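# Transfer the decorated cake from its tin to the board

## Task

Lift the cake together with the silicone strip beneath it and the figures standing on top out of its tin and set it on the wooden board. The cake must not be dropped, and no figure may tip over or come off the cake.

## Robot and tools

Robot: two arms, left_arm and right_arm. Their measured bases sit near (+0.007, +0.453, +0.034) m and (-0.003, -0.498, +0.034) m, each turned very slightly about z. right_arm carries a right hand and left_arm a mirrored left hand. Each hand has index, middle and ring fingers plus a thumb, 16 hinge motors in all. A camera stand stands behind the arms, and loose objects may occasionally get a small shove.

Frame: all positions, orientations, velocities and targets use the scene frame. Its origin is at table height, halfway between the nominal bases. +z points up, +x out over the table, and +y toward left_arm. These axis names do not match image left or right. Reported hand positions can be off by a few centimetres, more at long reach.

Hand point: it sits just past the index and middle knuckles, off the palm side. In its own axes, +z runs along straight fingers toward the tips, +y points out of the palm face, and +x runs across the palm away from the thumb on the right hand but toward the thumb on the left. Straight fingertips reach about 0.12 m beyond the hand point. A rigid mast near the wrist on the palm side can strike objects.

Row layout (used by execute_actions and move): 48 numbers, each in [-1, 1], always including both arms. Order: left dx, dy, dz, rx, ry, rz; left 16 motor goals; left current_limit, speed; then the same 24 for the right arm. Motor order: index_abd, index_mcp, index_pip, index_dip, middle_abd, middle_mcp, middle_pip, middle_dip, ring_abd, ring_mcp, ring_pip, ring_dip, thumb_cmc, thumb_axl, thumb_mcp, thumb_ipl.

Pose numbers are offsets, not poses. They are measured from the arm's Hand target as it was when the action or move began, along scene axes. 1.0 equals 0.6 m or 180 degrees. rx, ry, rz form one rotation vector, turning about the Hand target position. Sending all six zeros re-requests the current Hand target, so it also holds the arm still. Each command is clipped to within 70 mm and 16 degrees of the measured hand pose. If a hand rests short of its target, send the remaining gap as a fresh offset.

Motor numbers are absolute goal angles, scaled linearly between each hinge's two stops. -1 bends toward the palm or curls the digit. Straight positions: _abd 0.00, _mcp 0.75, _pip 0.58, _dip 0.70, thumb_cmc 0.71, thumb_axl 0.68, thumb_mcp 0.23, thumb_ipl 0.17. A 0 is a real goal, not 'no change'. To leave a hand alone, copy back its hand_goal, hand_current_limit and hand_speed.

current_limit maps -1..+1 to 0..550 mA, with a floor of 11 mA. speed sets hinge speed to (speed+1)/2 x 8.5 rad/s. Both start at +0.4 and -0.6, and the last values written stay in force. A finger grips only while its goal lies beyond the surface it touches.

execute_actions(actions, cameras): actions is a list of actions. Each action is up to 15 rows, one per 1/30 s step, lasting 0.5 s in total. A short action repeats its final row. Every row in an action counts from that action's start pose. An empty actions list returns camera images. cameras takes a list of names, ["all"] or [].

move(target, speed, blend, blocking, cameras): drives each hand in a straight line toward its target. target is one 48-number row or up to 15 rows. Every row is an offset from the Hand targets at the start of the move, not from the previous row. speed is in m/s, 0.002 to 1, default 0.25; rotation speed is twice that in rad/s. Give one value, or one per target. blend, in metres, rounds corners between listed targets; 0 means stop at each. A move lasts at most 10 s. It does not avoid obstacles or the other arm. Hands lag their path and may overshoot when moving fast. Hand numbers for later targets are applied on arrival there. With blocking=false, the result comes back after about 0.5 s while motion continues. The reply adds a 'move:' line giving the outcome (done, off_target, moving, held, fault) and any limits (paced: pose was clipped; held: steps were withheld). Avoid paths passing close to an arm's own base; route around it.

wait(seconds 0-10, cameras) lets time pass. stop(cameras) brakes a running move. zoom_image(camera, region [x0, y0, x1, y1] in pixels, at most 504x504) magnifies part of the latest image; camera is one of cam_high, cam_low, cam_left_wrist, cam_right_wrist. clear_fault(arm) releases an arm halted by a torque fault. finished_scene(scene=1) ends the episode permanently.

Results: per arm, end_effector_position (m), end_effector_quat_wxyz, velocities, Joint positions, joint torques and the Hand target. Joint velocities may read 'within noise'. Per motor: hand_goal, hand_measured, hand_current_ma (positive pushes toward -1), and hand_state (moving, goal, blocked or overload). Also hand_current_limit and hand_speed. execute_actions replies list sampled positions at some steps. Image sizes: cam_high and cam_low 504x504, wrist cameras 672x504 fisheye.

Hazards:
- Arm-to-arm collisions or presses, including one hand gripping the other's fingers, can end the scene.
- Hard impacts with fixed or heavy objects fail the task.
- Anything falling off the table fails the task.
- Contact torque above the joint limits (waist and shoulder 54, elbow 45, forearm roll 24.3, wrist pitch 14.5, wrist roll 16 N m) triggers a fault. So does a motor stuck at its torque limit for 1 s. Held weight counts toward these limits.
- A finger motor drawing at least 495 mA for 5 s shuts down for 10 s.
- Long stretched holds or pushing toward unreachable poses heat motors; a MOTOR HOT line may warn first, and 80 °C brakes the arm.
- Move gently, back an arm off when it is pressing, and never release parts while they are moving.

Each tool is called as name(argument=value, ...) on one line, values as JSON.

## Session

execute_actions(actions=[])

Scene clock: 0.00 s.
left_arm: end_effector_position=(+0.9183, +0.4047, +0.2109) hand_goal=(+0.000, +0.754, +0.576, +0.696, +0.000, +0.754, +0.576, +0.696, +0.000, +0.754, +0.576, +0.696, +0.714, +0.678, +0.226, +0.168) hand_measured=(+0.000, +0.754, +0.576, +0.696, +0.000, +0.754, +0.576, +0.696, +0.000, +0.754, +0.576, +0.696, +0.714, +0.678, +0.226, +0.168) hand_current_ma=(+0, +0, +0, +0, +0, +0, +0, +0, +0, +0, +0, +0, +0, +0, +0, +0) hand_state=(goal, goal, goal, goal, goal, goal, goal, goal, goal, goal, goal, goal, goal, goal, goal, goal) hand_current_limit=0.40 hand_speed=-0.60 end_effector_quat_wxyz=(-0.258, +0.915, -0.253, +0.177) | right_arm: end_effector_position=(+0.2531, -0.8421, +0.1442) hand_goal=(+0.000, +0.754, +0.576, +0.696, +0.000, +0.754, +0.576, +0.696, +0.000, +0.754, +0.576, +0.696, +0.714, +0.678, +0.226, +0.168) hand_measured=(+0.000, +0.754, +0.576, +0.696, +0.000, +0.754, +0.576, +0.696, +0.000, +0.754, +0.576, +0.696, +0.714, +0.678, +0.226, +0.168) hand_current_ma=(+0, +0, +0, +0, +0, +0, +0, +0, +0, +0, +0, +0, +0, +0, +0, +0) hand_state=(goal, goal, goal, goal, goal, goal, goal, goal, goal, goal, goal, goal, goal, goal, goal, goal) hand_current_limit=0.40 hand_speed=-0.60 end_effector_quat_wxyz=(+0.156, -0.283, +0.808, -0.493)
Joint positions: left_arm=[-0.085 -1.333 -2.435 0.668 -0.732 -3.094] | right_arm=[-1.062 -0.401 -0.339 3.067 -1.149 1.535]
Joint velocities: within noise
Joint torques (N m): no reading
Hand target: left_arm +0.9183, +0.4047, +0.2109; -0.258, +0.915, -0.253, +0.177 | right_arm +0.2531, -0.8421, +0.1442; +0.156, -0.283, +0.808, -0.493

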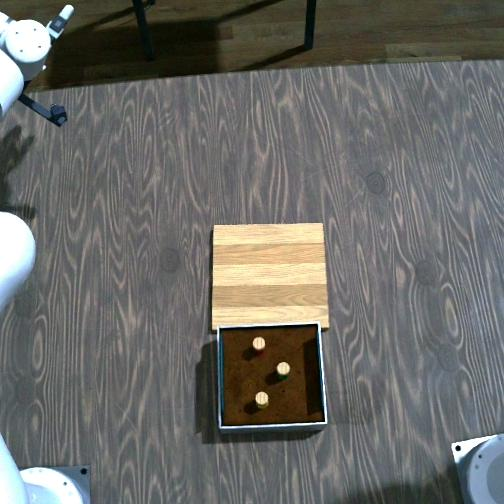

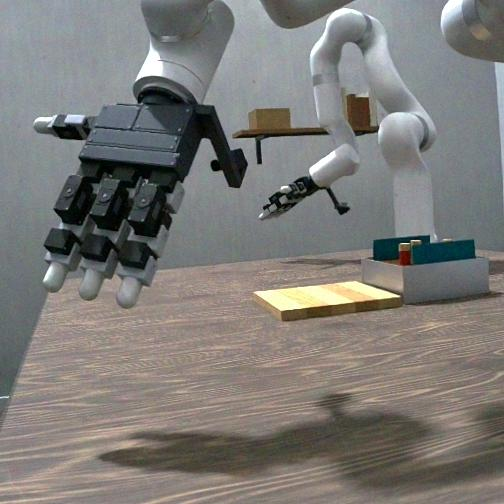

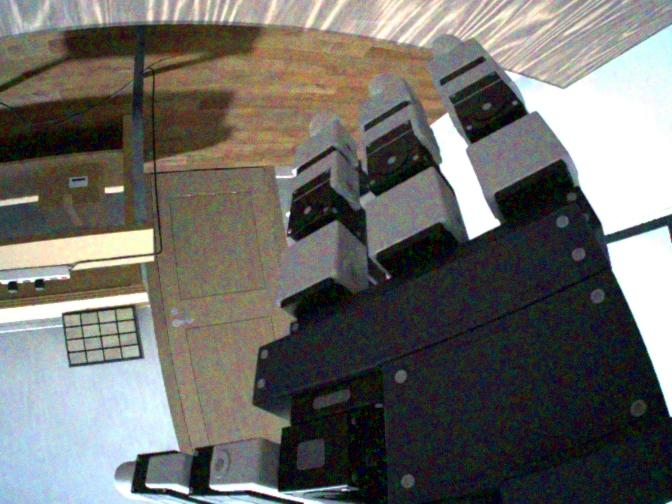

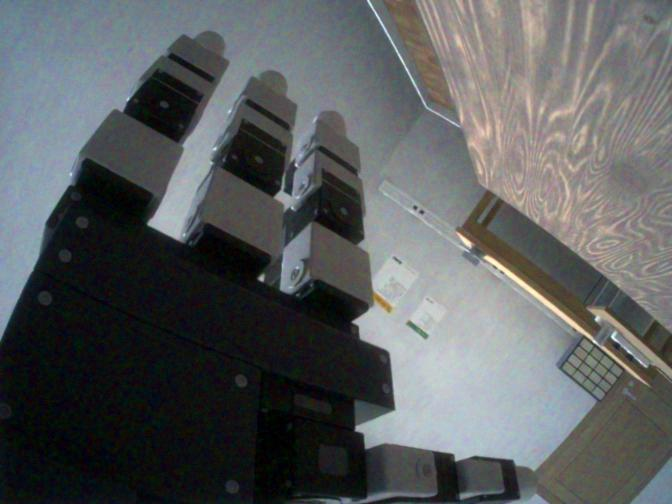

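zoom_image(camera="cam_high", region=[190, 290, 350, 450])

zoom_image(camera="cam_low", region=[240, 210, 504, 340])

zoom_image(camera="cam_low", region=[350, 220, 504, 310])

zoom_image(camera="cam_high", region=[200, 210, 340, 340])

Scaled by 3.150 from the camera's 504x504 image, which has a finer 720x720 frame.

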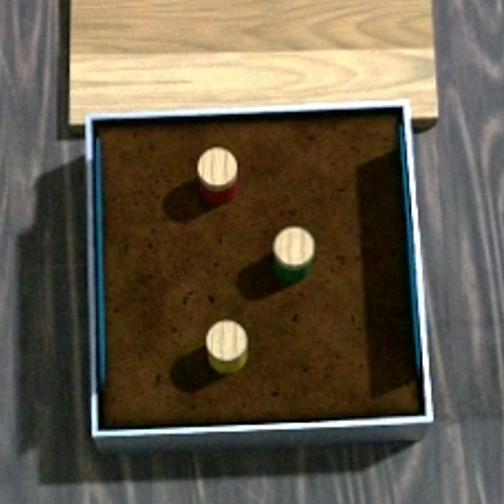

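Scaled by 1.909 from the camera's 504x504 image, which has a finer 720x720 frame.

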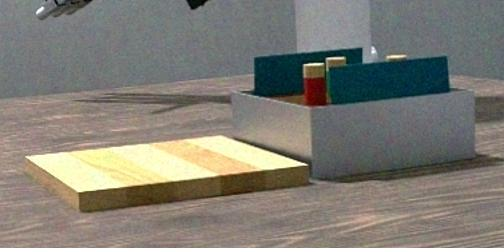

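Scaled by 3.273 from the camera's 504x504 image, which has a finer 720x720 frame.

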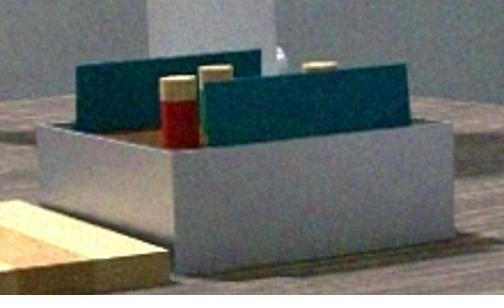

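Scaled by 3.600 from the camera's 504x504 image, which has a finer 720x720 frame.

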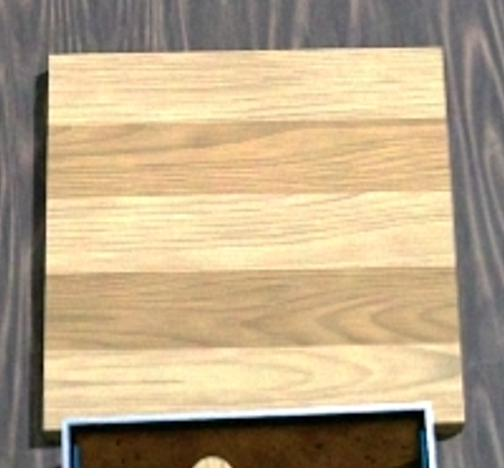

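move(target=[-0.53, -0.175, 0.182, -0.03, -0.198, -0.359, 0,0,-0.299,0.98, 0,0,-0.299,0.98, 0,0,-0.299,0.98, -0.829,0.678,-0.225,0.622, 0.4,-0.6, 0.445,0.703,0.26, 0.034,-0.0934,0.376, 0,0,-0.299,0.98, 0,0,-0.299,0.98, 0,0,-0.299,0.98, -0.829,0.678,-0.225,0.622, 0.4,-0.6], speed=0.3, cameras=["all"])

Scene clock: 20.57 s.
left_arm: end_effector_position=(+0.6003, +0.2997, +0.3201) hand_goal=(+0.000, +0.000, -0.298, +0.980, +0.000, +0.000, -0.298, +0.980, +0.000, +0.000, -0.298, +0.980, -0.828, +0.678, -0.224, +0.622) hand_measured=(+0.000, +0.002, -0.292, +0.978, +0.000, +0.002, -0.292, +0.978, +0.000, +0.002, -0.292, +0.978, -0.828, +0.678, -0.224, +0.620) hand_current_ma=(+0, +0, +4, -1, +0, +1, +4, -1, +0, +1, +4, -1, +0, +0, +0, -3) hand_state=(goal, goal, goal, goal, goal, goal, goal, goal, goal, goal, goal, goal, goal, goal, goal, goal) hand_current_limit=0.40 hand_speed=-0.60 end_effector_quat_wxyz=(+0.147, -0.558, +0.601, -0.553) | right_arm: end_effector_position=(+0.5200, -0.4203, +0.3002) hand_goal=(+0.000, +0.000, -0.298, +0.980, +0.000, +0.000, -0.298, +0.980, +0.000, +0.000, -0.298, +0.980, -0.828, +0.678, -0.224, +0.622) hand_measured=(+0.000, +0.000, -0.292, +0.978, +0.000, +0.000, -0.292, +0.978, +0.000, +0.000, -0.292, +0.978, -0.824, +0.678, -0.222, +0.620) hand_current_ma=(+0, +0, +10, -4, +0, +0, +11, -4, +0, +0, +9, -4, +8, -1, +4, -6) hand_state=(goal, goal, goal, goal, goal, goal, goal, goal, goal, goal, goal, goal, goal, goal, goal, goal) hand_current_limit=0.40 hand_speed=-0.60 end_effector_quat_wxyz=(-0.526, +0.604, -0.508, +0.316)
Joint positions: left_arm=[-0.024 -0.361 -0.848 0.737 0.826 -2.402] | right_arm=[-0.112 -0.173 -0.519 2.695 -1.005 1.881]
Joint torques (N m): left_arm=[-0.65 42.28 -24.11 -0.37 1.92 0.07] | right_arm=[-0.25 22.94 -23.5 -0.19 -1.5 0.11]
Hand target: left_arm +0.6003, +0.2997, +0.3201; -0.147, +0.558, -0.601, +0.553 | right_arm +0.5201, -0.4203, +0.3002; -0.526, +0.604, -0.508, +0.316
Off the commanded pose: left_arm 0.000 m, 0 deg | right_arm 0.000 m, 0 deg.
move: done; limits=paced
camera_calibration:
cam_left_wrist: T_world_to_cam=[[0.583208, 0.796831, 0.157888, -0.674431], [-0.428112, 0.136319, 0.893385, -0.115369], [0.690354, -0.588623, 0.420635, -0.246168], [0, 0, 0, 1]] pos_world=[0.513886, 0.408235, 0.313101]
cam_right_wrist: T_world_to_cam=[[-0.411862, 0.765435, -0.494448, 0.714501], [-0.641366, 0.141951, 0.753989, 0.118143], [0.647318, 0.627661, 0.43246, -0.0789103], [0, 0, 0, 1]] pos_world=[0.421129, -0.514146, 0.29833]

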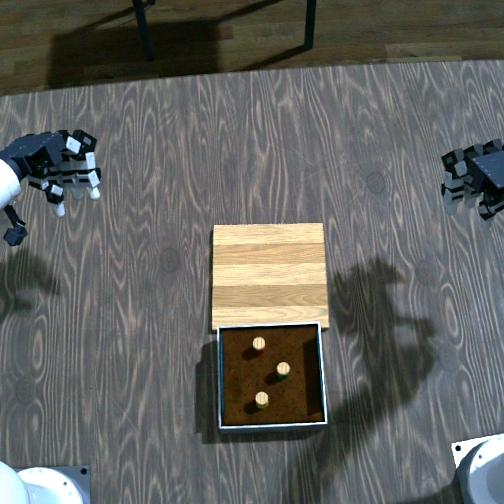

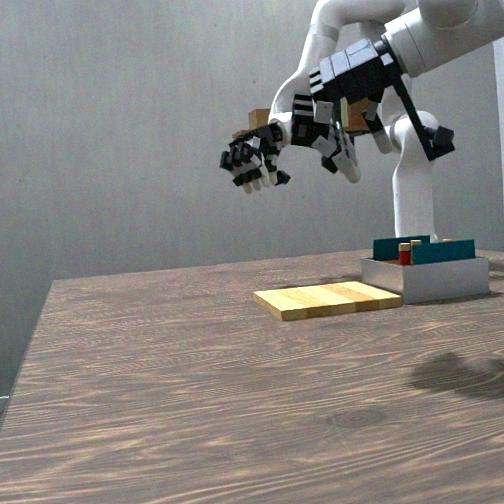

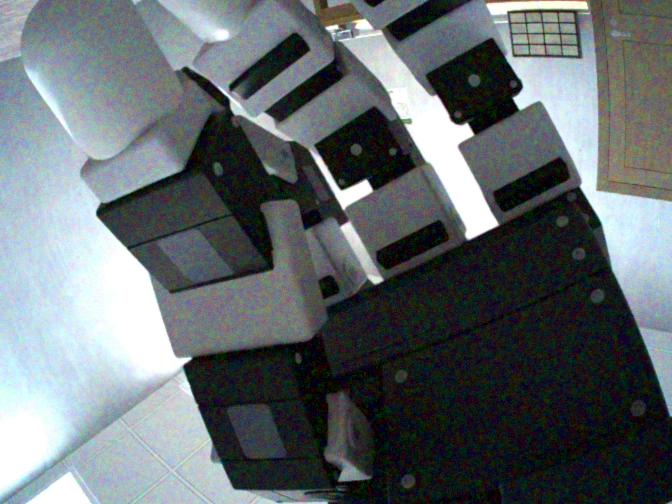

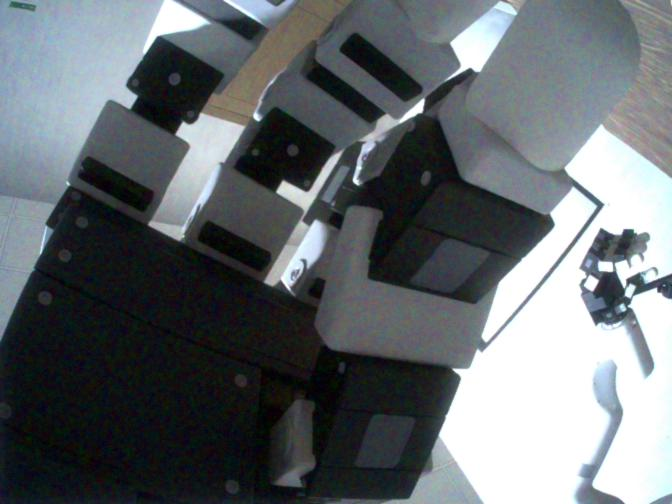

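move(target=[-0.612, -0.383, -0.0835, -0.0298, -0.1978, -0.3594, 0,0,-0.299,0.98, 0,0,-0.299,0.98, 0,0,-0.299,0.98, -0.829,0.678,-0.225,0.622, 0.4,-0.6, -0.489,0.484,-0.05, 0.0339,-0.0934,0.3759, 0,0,-0.299,0.98, 0,0,-0.299,0.98, 0,0,-0.299,0.98, -0.829,0.678,-0.225,0.622, 0.4,-0.6], speed=0.3, cameras=["all"])

Scene clock: 23.83 s.
left_arm: end_effector_position=(+0.2331, +0.0699, +0.2700) hand_goal=(+0.000, +0.000, -0.298, +0.980, +0.000, +0.000, -0.298, +0.980, +0.000, +0.000, -0.298, +0.980, -0.828, +0.678, -0.224, +0.622) hand_measured=(+0.000, -0.002, -0.294, +0.978, +0.000, -0.002, -0.294, +0.978, +0.000, -0.002, -0.294, +0.978, -0.828, +0.678, -0.224, +0.620) hand_current_ma=(+0, -1, +3, -1, +0, -1, +3, -1, +0, -1, +3, -1, +0, +0, +0, -2) hand_state=(goal, goal, goal, goal, goal, goal, goal, goal, goal, goal, goal, goal, goal, goal, goal, goal) hand_current_limit=0.40 hand_speed=-0.60 end_effector_quat_wxyz=(-0.024, +0.024, +0.707, -0.707) | right_arm: end_effector_position=(+0.2267, -0.1300, +0.2702) hand_goal=(+0.000, +0.000, -0.298, +0.980, +0.000, +0.000, -0.298, +0.980, +0.000, +0.000, -0.298, +0.980, -0.828, +0.678, -0.224, +0.622) hand_measured=(+0.000, -0.002, -0.294, +0.978, +0.000, -0.002, -0.294, +0.978, +0.000, -0.002, -0.294, +0.978, -0.824, +0.678, -0.222, +0.620) hand_current_ma=(+0, -3, +8, -4, +0, -3, +8, -4, +0, -3, +6, -4, +6, -1, +4, -5) hand_state=(goal, goal, goal, goal, goal, goal, goal, goal, goal, goal, goal, goal, goal, goal, goal, goal) hand_current_limit=0.40 hand_speed=-0.60 end_effector_quat_wxyz=(+0.706, -0.707, +0.025, -0.025)
Joint positions: left_arm=[-0.574 -0.33 -0.413 1.082 1.532 -1.645] | right_arm=[0.497 -0.279 -0.33 2.194 -1.54 1.613]
Joint torques (N m): left_arm=[-0.3 29.35 -16.61 -0.11 2.24 0.22] | right_arm=[-1.04 20.86 -16.72 0.33 -1.62 -0.36]
Hand target: left_arm +0.2331, +0.0699, +0.2700; -0.024, +0.024, +0.707, -0.707 | right_arm +0.2267, -0.1299, +0.2702; +0.706, -0.707, +0.025, -0.025
Off the commanded pose: left_arm 0.000 m, 0 deg | right_arm 0.000 m, 0 deg.
move: done
camera_calibration:
cam_left_wrist: T_world_to_cam=[[0.786439, -0.0632992, 0.614415, -0.379836], [-0.373472, 0.743566, 0.554642, -0.160262], [-0.491967, -0.66566, 0.561129, 0.136189], [0, 0, 0, 1]] pos_world=[0.305864, 0.185778, 0.245846]
cam_right_wrist: T_world_to_cam=[[-0.764756, 0.0386424, -0.64316, 0.382305], [-0.481983, -0.696758, 0.531244, -0.173586], [-0.427599, 0.716264, 0.551475, 0.16474], [0, 0, 0, 1]] pos_world=[0.279147, -0.253718, 0.24725]

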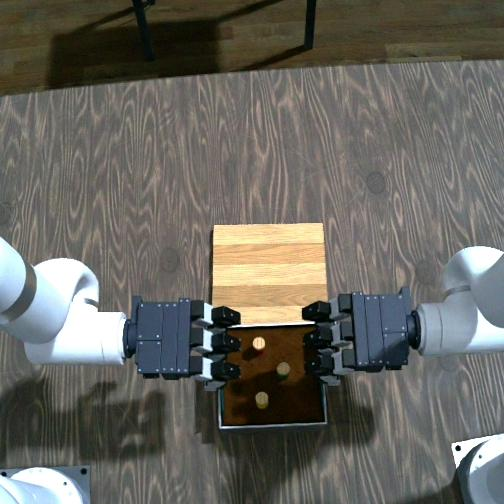

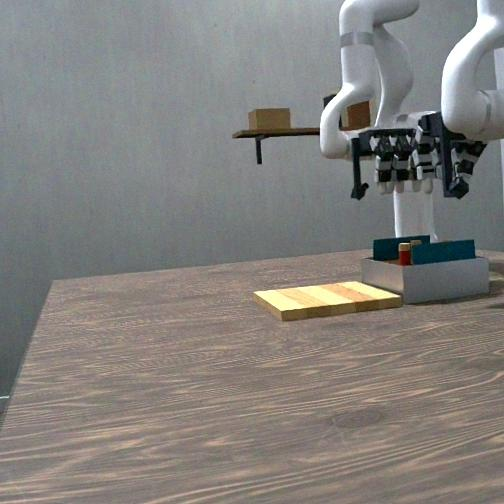

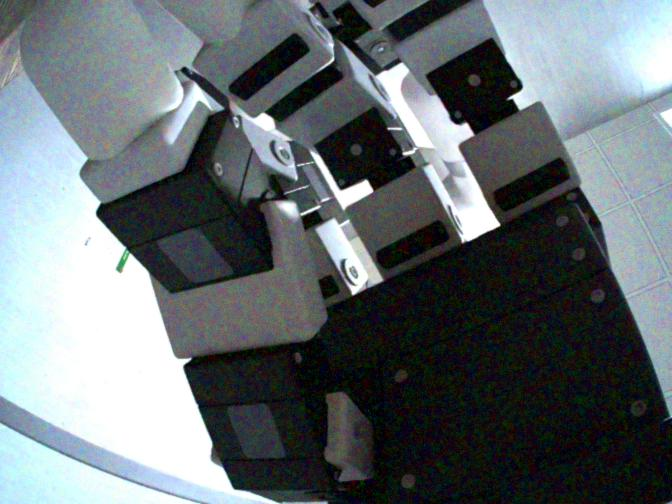

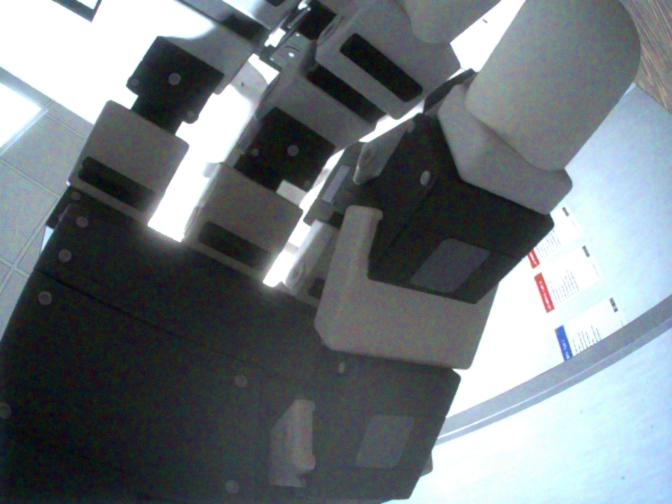

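zoom_image(camera="cam_high", region=[120, 270, 420, 450])

zoom_image(camera="cam_low", region=[320, 90, 504, 310])

zoom_image(camera="cam_high", region=[190, 290, 350, 400])

Scaled by 1.680 from the camera's 504x504 image, which has a finer 720x720 frame.

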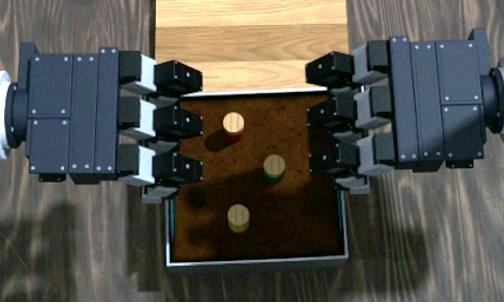

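Scaled by 2.291 from the camera's 504x504 image, which has a finer 720x720 frame.

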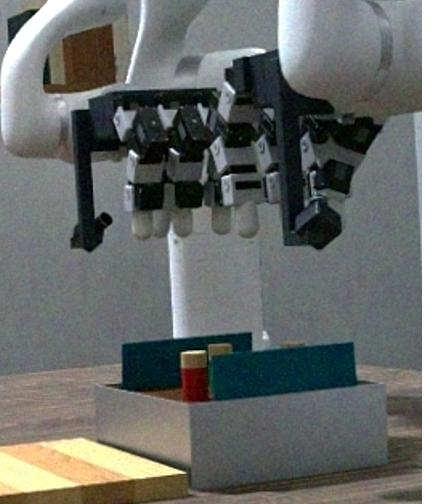

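Scaled by 3.150 from the camera's 504x504 image, which has a finer 720x720 frame.

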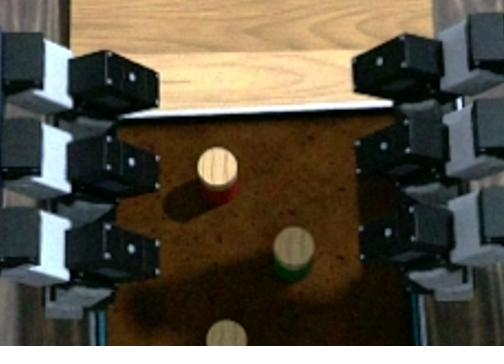

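move(target=[0, -0.063, -0.15, 0,0,0, 0,0,-0.299,0.98, 0,0,-0.299,0.98, 0,0,-0.299,0.98, -0.829,0.678,-0.225,0.622, 0.4,-0.6, 0,0.066,-0.15, 0,0,0, 0,0,-0.299,0.98, 0,0,-0.299,0.98, 0,0,-0.299,0.98, -0.829,0.678,-0.225,0.622, 0.4,-0.6], speed=0.12, cameras=["all"])

zoom_image(camera="cam_low", region=[340, 140, 504, 310])

zoom_image(camera="cam_high", region=[180, 290, 360, 440])

zoom_image(camera="cam_left_wrist", region=[0, 0, 504, 300])

zoom_image(camera="cam_right_wrist", region=[168, 0, 672, 300])

Scene clock: 28.00 s.
left_arm: end_effector_position=(+0.2331, +0.0321, +0.1800) hand_goal=(+0.000, +0.000, -0.298, +0.980, +0.000, +0.000, -0.298, +0.980, +0.000, +0.000, -0.298, +0.980, -0.828, +0.678, -0.224, +0.622) hand_measured=(+0.000, -0.002, -0.294, +0.978, +0.000, -0.002, -0.294, +0.978, +0.000, -0.002, -0.294, +0.978, -0.828, +0.678, -0.224, +0.620) hand_current_ma=(+0, -1, +2, -1, +0, -1, +3, -1, +0, -1, +3, -1, +0, +0, +0, -2) hand_state=(goal, goal, goal, goal, goal, goal, goal, goal, goal, goal, goal, goal, goal, goal, goal, goal) hand_current_limit=0.40 hand_speed=-0.60 end_effector_quat_wxyz=(-0.024, +0.024, +0.707, -0.707) | right_arm: end_effector_position=(+0.2267, -0.0903, +0.1802) hand_goal=(+0.000, +0.000, -0.298, +0.980, +0.000, +0.000, -0.298, +0.980, +0.000, +0.000, -0.298, +0.980, -0.828, +0.678, -0.224, +0.622) hand_measured=(+0.000, -0.002, -0.294, +0.978, +0.000, -0.002, -0.294, +0.978, +0.000, -0.002, -0.294, +0.978, -0.824, +0.678, -0.222, +0.620) hand_current_ma=(+0, -3, +7, -4, +0, -4, +7, -4, +0, -3, +6, -4, +6, -1, +4, -5) hand_state=(goal, goal, goal, goal, goal, goal, goal, goal, goal, goal, goal, goal, goal, goal, goal, goal) hand_current_limit=0.40 hand_speed=-0.60 end_effector_quat_wxyz=(+0.706, -0.707, +0.025, -0.025)
Joint positions: left_arm=[-0.671 -0.658 -0.53 0.988 1.642 -1.465] | right_arm=[0.609 -0.637 -0.454 2.298 -1.693 1.434]
Joint torques (N m): left_arm=[-1.83 39.35 -11.72 0.02 2.26 0.23] | right_arm=[-0.08 31.17 -10.86 -0.01 -1.66 -0.34]
Hand target: left_arm +0.2331, +0.0321, +0.1800; -0.024, +0.024, +0.707, -0.707 | right_arm +0.2267, -0.0903, +0.1802; +0.706, -0.707, +0.025, -0.025
Off the commanded pose: left_arm 0.000 m, 0 deg | right_arm 0.000 m, 0 deg.
move: done
camera_calibration:
cam_left_wrist: T_world_to_cam=[[0.786395, -0.0633502, 0.614467, -0.326924], [-0.373423, 0.743641, 0.554575, -0.0821792], [-0.492075, -0.665571, 0.561139, 0.16148], [0, 0, 0, 1]] pos_world=[0.305864, 0.147878, 0.155846]
cam_right_wrist: T_world_to_cam=[[-0.764727, 0.0385878, -0.643198, 0.322873], [-0.48193, -0.696843, 0.531181, -0.0981361], [-0.427711, 0.716185, 0.551491, 0.185949], [0, 0, 0, 1]] pos_world=[0.279147, -0.214019, 0.15725]

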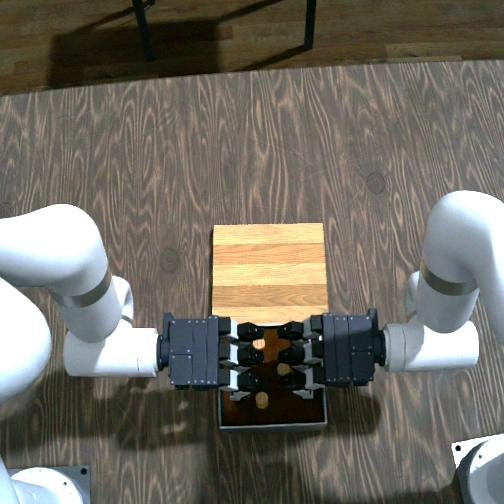

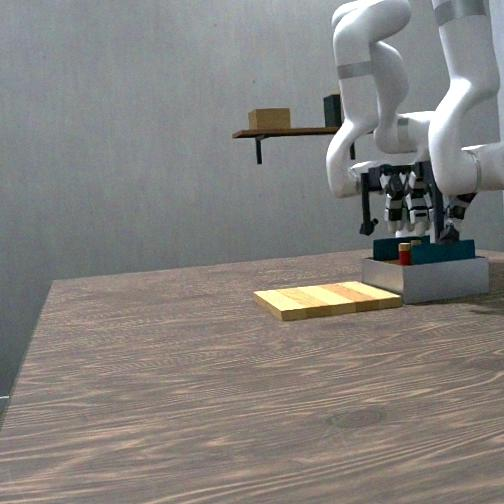

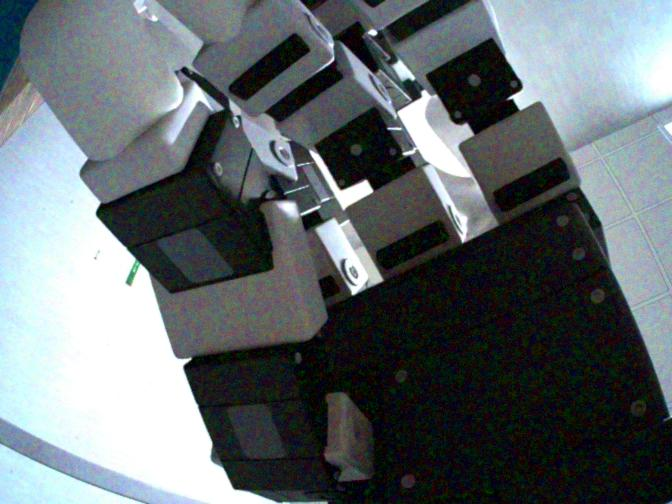

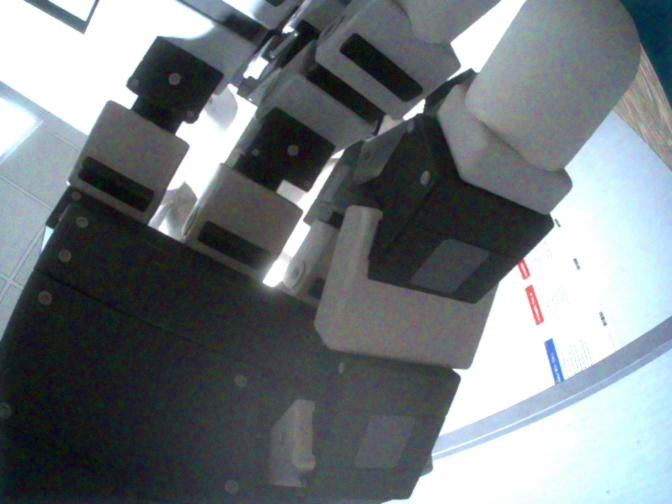

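Scaled by 2.965 from the camera's 504x504 image, which has a finer 720x720 frame.

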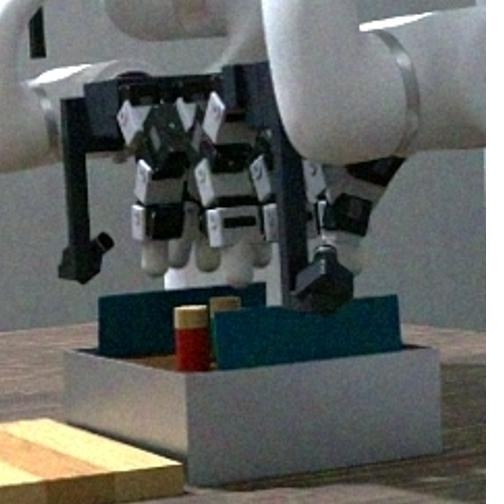

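Scaled by 2.800 from the camera's 504x504 image, which has a finer 720x720 frame.

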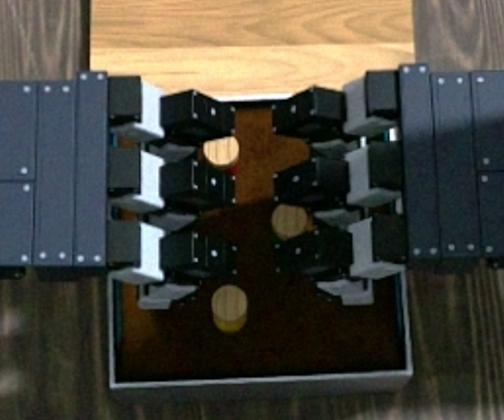

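Scaled by 1.000.

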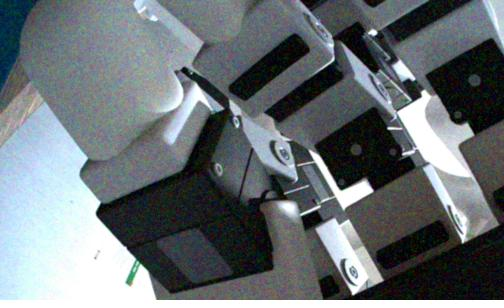

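Scaled by 1.000.

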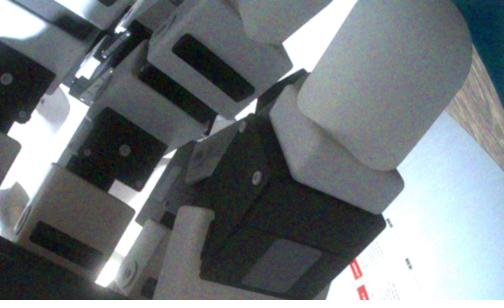

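zoom_image(camera="cam_high", region=[215, 340, 275, 405])

zoom_image(camera="cam_high", region=[270, 340, 330, 405])

zoom_image(camera="cam_low", region=[380, 160, 470, 250])

Scaled by 7.754 from the camera's 504x504 image, which has a finer 720x720 frame.

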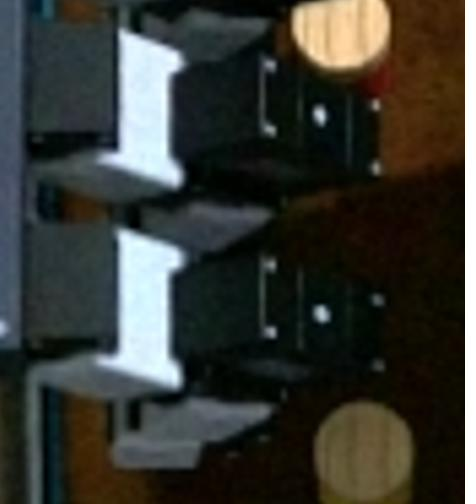

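Scaled by 7.754 from the camera's 504x504 image, which has a finer 720x720 frame.

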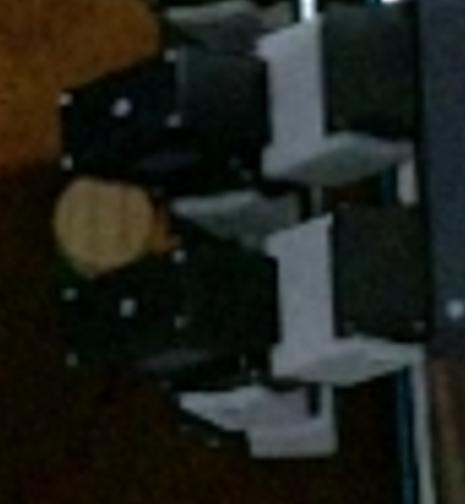

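Scaled by 5.600 from the camera's 504x504 image, which has a finer 720x720 frame.

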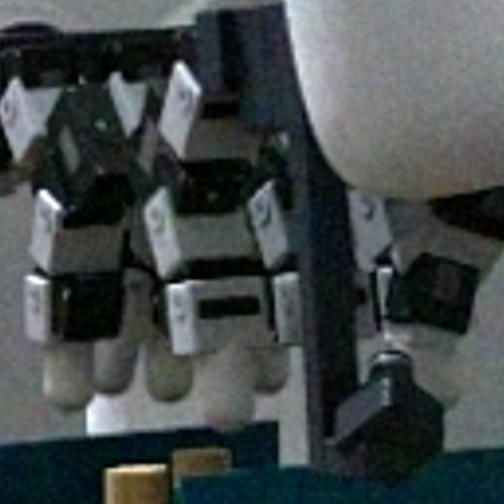

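move(target=[-0.0013, -0.0183, 0.0333, 0,0,0, 0,-0.397,0.212,0.98, 0,-0.397,0.212,0.98, 0,-0.397,0.212,0.98, -0.771,0.678,-0.157,0.622, 0.4,-0.6, 0.0013,0.0182,0.0333, 0,0,0, 0,-0.397,0.212,0.98, 0,-0.397,0.212,0.98, 0,-0.397,0.212,0.98, -0.771,0.678,-0.157,0.622, 0.4,-0.6], speed=0.12, cameras=["all"])

zoom_image(camera="cam_low", region=[360, 150, 490, 280])

zoom_image(camera="cam_high", region=[200, 320, 340, 440])

Scene clock: 35.43 s.
left_arm: end_effector_position=(+0.2323, +0.0211, +0.2000) hand_goal=(+0.000, -0.396, +0.212, +0.980, +0.000, -0.396, +0.212, +0.980, +0.000, -0.396, +0.212, +0.980, -0.770, +0.678, -0.156, +0.622) hand_measured=(+0.000, -0.394, +0.210, +0.978, +0.000, -0.394, +0.210, +0.978, +0.000, -0.394, +0.210, +0.978, -0.770, +0.678, -0.156, +0.620) hand_current_ma=(+0, +0, -1, -1, +0, +1, -1, -1, +0, +0, -1, -1, +0, +0, +0, -2) hand_state=(goal, goal, goal, goal, goal, goal, goal, goal, goal, goal, goal, goal, goal, goal, goal, goal) hand_current_limit=0.40 hand_speed=-0.60 end_effector_quat_wxyz=(-0.024, +0.024, +0.707, -0.707) | right_arm: end_effector_position=(+0.2274, -0.0794, +0.2001) hand_goal=(+0.000, -0.396, +0.212, +0.980, +0.000, -0.396, +0.212, +0.980, +0.000, -0.396, +0.212, +0.980, -0.770, +0.678, -0.156, +0.622) hand_measured=(+0.000, -0.394, +0.210, +0.978, +0.000, -0.394, +0.210, +0.978, +0.000, -0.394, +0.210, +0.978, -0.770, +0.678, -0.156, +0.620) hand_current_ma=(+0, +2, -4, -4, +0, +2, -4, -4, +0, +2, -3, -4, -1, -1, -1, -4) hand_state=(goal, goal, goal, goal, goal, goal, goal, goal, goal, goal, goal, goal, goal, goal, goal, goal) hand_current_limit=0.40 hand_speed=-0.60 end_effector_quat_wxyz=(+0.706, -0.707, +0.025, -0.025)
Joint positions: left_arm=[-0.698 -0.598 -0.527 0.958 1.612 -1.514] | right_arm=[0.635 -0.571 -0.453 2.329 -1.652 1.484]
Joint torques (N m): left_arm=[-0.95 39.25 -11.78 -0.12 1.82 -0.08] | right_arm=[-0.64 30.01 -12.3 0.33 -1.13 -0.01]
Hand target: left_arm +0.2323, +0.0211, +0.2000; -0.024, +0.024, +0.707, -0.707 | right_arm +0.2274, -0.0794, +0.2002; +0.706, -0.707, +0.025, -0.025
Off the commanded pose: left_arm 0.000 m, 0 deg | right_arm 0.000 m, 0 deg.
move: done
camera_calibration:
cam_left_wrist: T_world_to_cam=[[0.786489, -0.0633993, 0.614341, -0.339213], [-0.373367, 0.743558, 0.554724, -0.0854404], [-0.491968, -0.665659, 0.561129, 0.142646], [0, 0, 0, 1]] pos_world=[0.305064, 0.136978, 0.175745]
cam_right_wrist: T_world_to_cam=[[-0.764788, 0.0386006, -0.643124, 0.335935], [-0.481905, -0.69681, 0.531247, -0.100791], [-0.427629, 0.716216, 0.551514, 0.167434], [0, 0, 0, 1]] pos_world=[0.279947, -0.203118, 0.17725]

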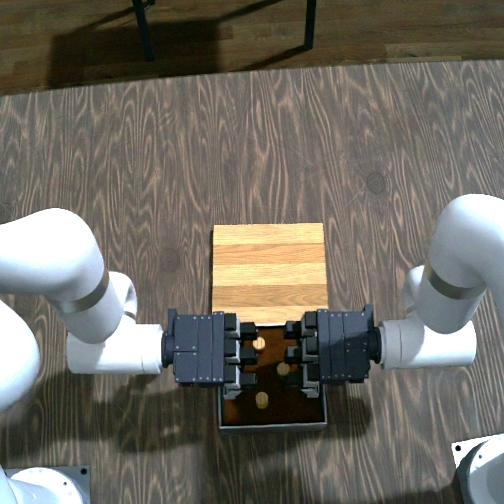

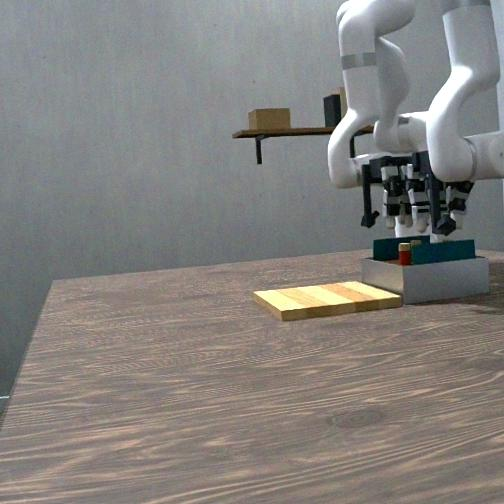

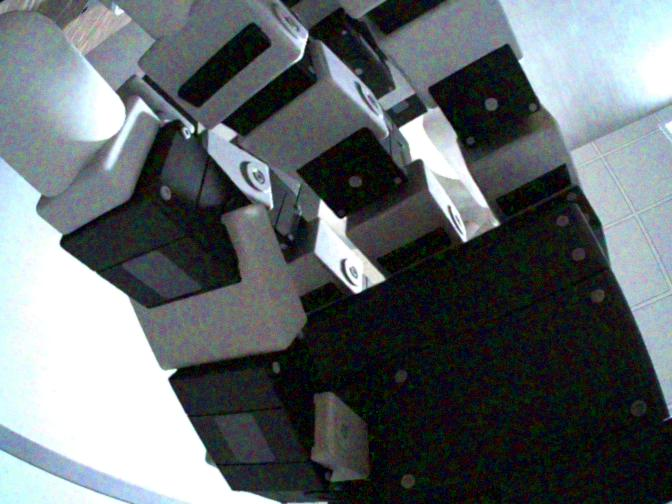

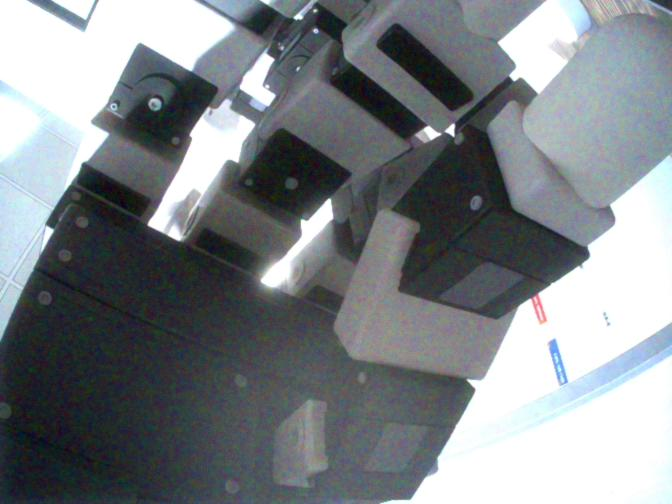

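Scaled by 3.877 from the camera's 504x504 image, which has a finer 720x720 frame.

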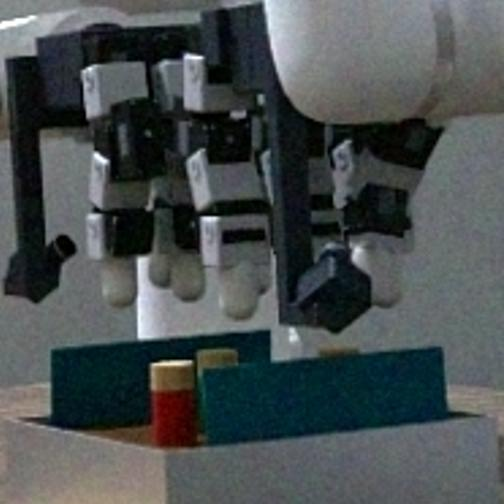

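Scaled by 3.600 from the camera's 504x504 image, which has a finer 720x720 frame.

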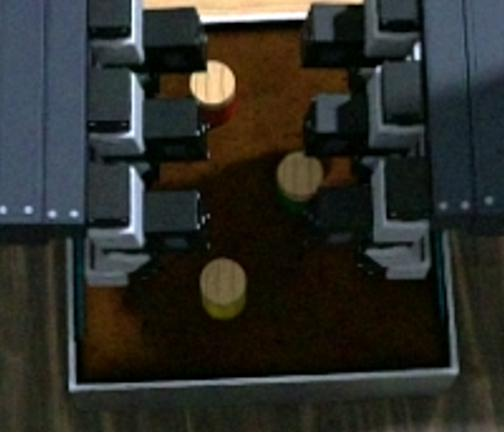

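move(target=[0,0,-0.0833, 0,0,0, 0,-0.397,0.212,0.98, 0,-0.397,0.212,0.98, 0,-0.397,0.212,0.98, -0.771,0.678,-0.157,0.622, 0.4,-0.6, 0,0,-0.0833, 0,0,0, 0,-0.397,0.212,0.98, 0,-0.397,0.212,0.98, 0,-0.397,0.212,0.98, -0.771,0.678,-0.157,0.622, 0.4,-0.6], speed=0.06, cameras=["all"])

zoom_image(camera="cam_low", region=[360, 180, 490, 310])

zoom_image(camera="cam_high", region=[200, 320, 340, 440])

zoom_image(camera="cam_right_wrist", region=[400, 0, 672, 200])

zoom_image(camera="cam_left_wrist", region=[0, 0, 272, 200])

Scene clock: 37.47 s.
left_arm: end_effector_position=(+0.2323, +0.0211, +0.1500) hand_goal=(+0.000, -0.396, +0.212, +0.980, +0.000, -0.396, +0.212, +0.980, +0.000, -0.396, +0.212, +0.980, -0.770, +0.678, -0.156, +0.622) hand_measured=(+0.000, -0.394, +0.210, +0.978, +0.000, -0.394, +0.210, +0.978, +0.000, -0.394, +0.210, +0.978, -0.770, +0.678, -0.156, +0.620) hand_current_ma=(+0, +0, -1, -1, +0, +1, -1, -1, +0, +0, -1, -1, +0, +0, +0, -2) hand_state=(goal, goal, goal, goal, goal, goal, goal, goal, goal, goal, goal, goal, goal, goal, goal, goal) hand_current_limit=0.40 hand_speed=-0.60 end_effector_quat_wxyz=(-0.024, +0.024, +0.707, -0.707) | right_arm: end_effector_position=(+0.2274, -0.0794, +0.1502) hand_goal=(+0.000, -0.396, +0.212, +0.980, +0.000, -0.396, +0.212, +0.980, +0.000, -0.396, +0.212, +0.980, -0.770, +0.678, -0.156, +0.622) hand_measured=(+0.000, -0.394, +0.210, +0.978, +0.000, -0.394, +0.210, +0.978, +0.000, -0.394, +0.210, +0.978, -0.770, +0.678, -0.156, +0.620) hand_current_ma=(+0, +1, -4, -4, +0, +2, -4, -4, +0, +1, -3, -4, -1, -1, -1, -4) hand_state=(goal, goal, goal, goal, goal, goal, goal, goal, goal, goal, goal, goal, goal, goal, goal, goal) hand_current_limit=0.40 hand_speed=-0.60 end_effector_quat_wxyz=(+0.706, -0.707, +0.025, -0.025)
Joint positions: left_arm=[-0.698 -0.759 -0.577 0.965 1.675 -1.423] | right_arm=[0.635 -0.745 -0.506 2.319 -1.734 1.396]
Joint torques (N m): left_arm=[-1.37 38.71 -9.83 0.71 2.11 0.18] | right_arm=[-0.36 28.41 -9.07 -0.38 -1.66 -0.31]
Hand target: left_arm +0.2323, +0.0211, +0.1500; -0.024, +0.024, +0.707, -0.707 | right_arm +0.2274, -0.0794, +0.1502; +0.706, -0.707, +0.025, -0.025
Off the commanded pose: left_arm 0.000 m, 0 deg | right_arm 0.000 m, 0 deg.
move: done
camera_calibration:
cam_left_wrist: T_world_to_cam=[[0.786398, -0.0633467, 0.614463, -0.308552], [-0.37346, 0.743591, 0.554617, -0.0577224], [-0.492043, -0.665627, 0.561101, 0.170669], [0, 0, 0, 1]] pos_world=[0.305064, 0.136978, 0.125846]
cam_right_wrist: T_world_to_cam=[[-0.764727, 0.0385878, -0.643198, 0.303832], [-0.48193, -0.696843, 0.531181, -0.0742727], [-0.427711, 0.716185, 0.551491, 0.194975], [0, 0, 0, 1]] pos_world=[0.279947, -0.203119, 0.12735]

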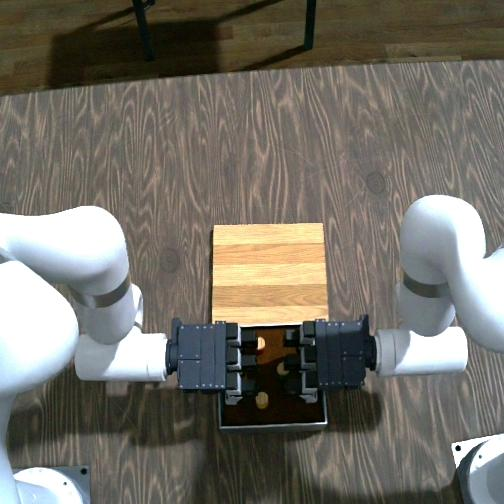

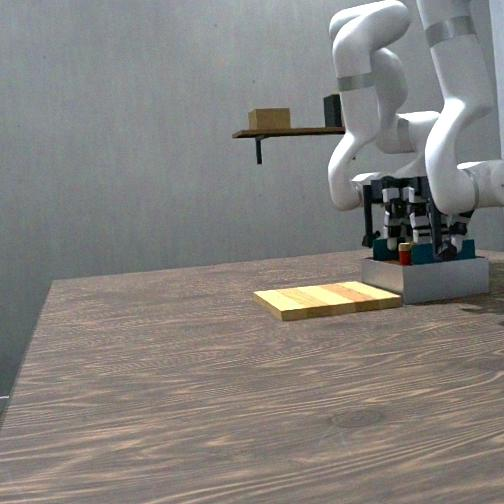

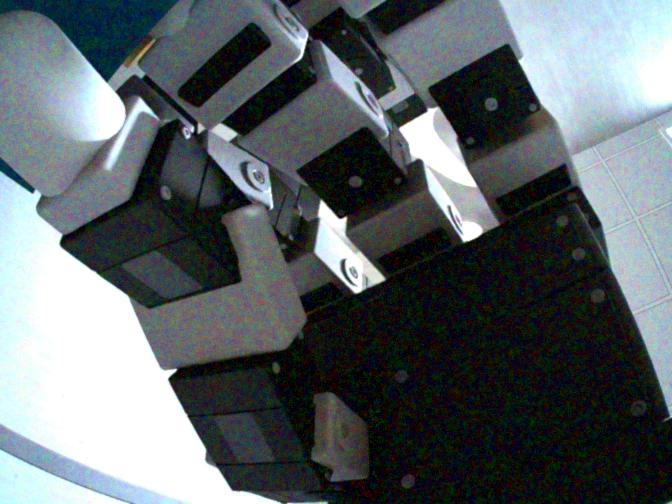

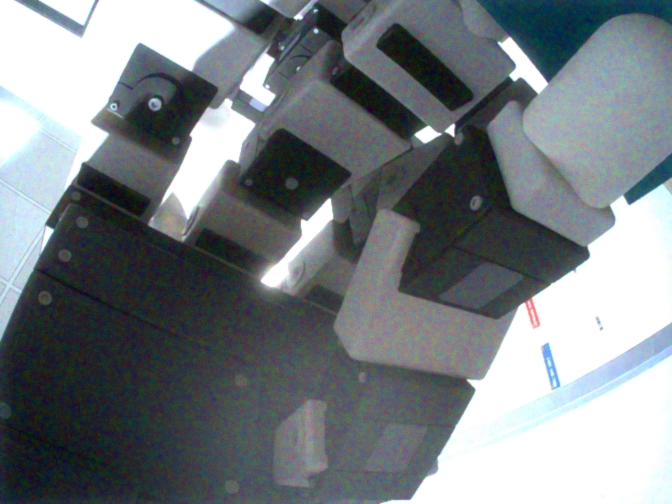

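Scaled by 3.877 from the camera's 504x504 image, which has a finer 720x720 frame.

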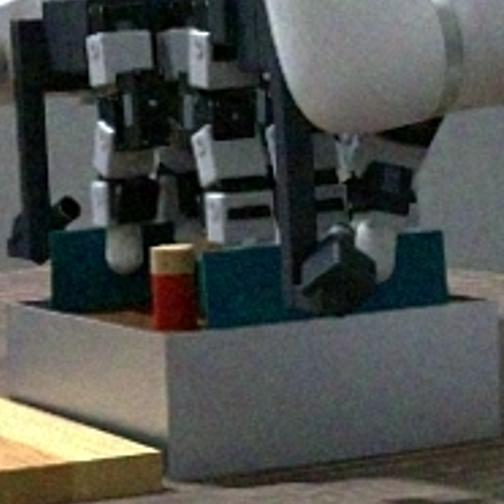

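Scaled by 3.600 from the camera's 504x504 image, which has a finer 720x720 frame.

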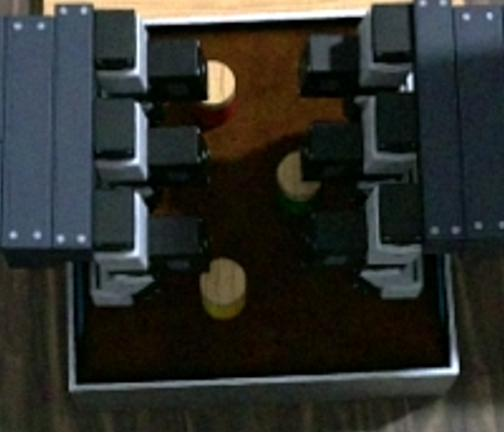

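Scaled by 1.853 from the camera's 672x504 image, which has a finer 960x720 frame.

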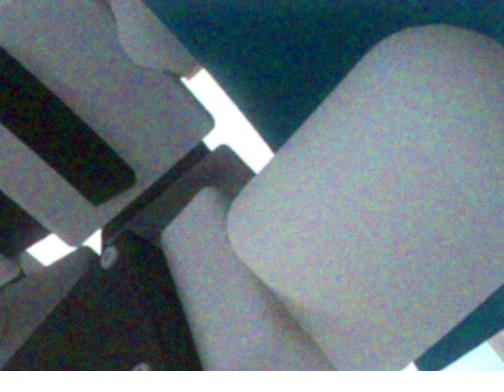

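Scaled by 1.853 from the camera's 672x504 image, which has a finer 960x720 frame.

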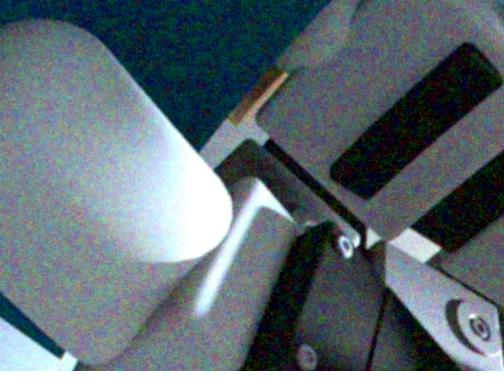

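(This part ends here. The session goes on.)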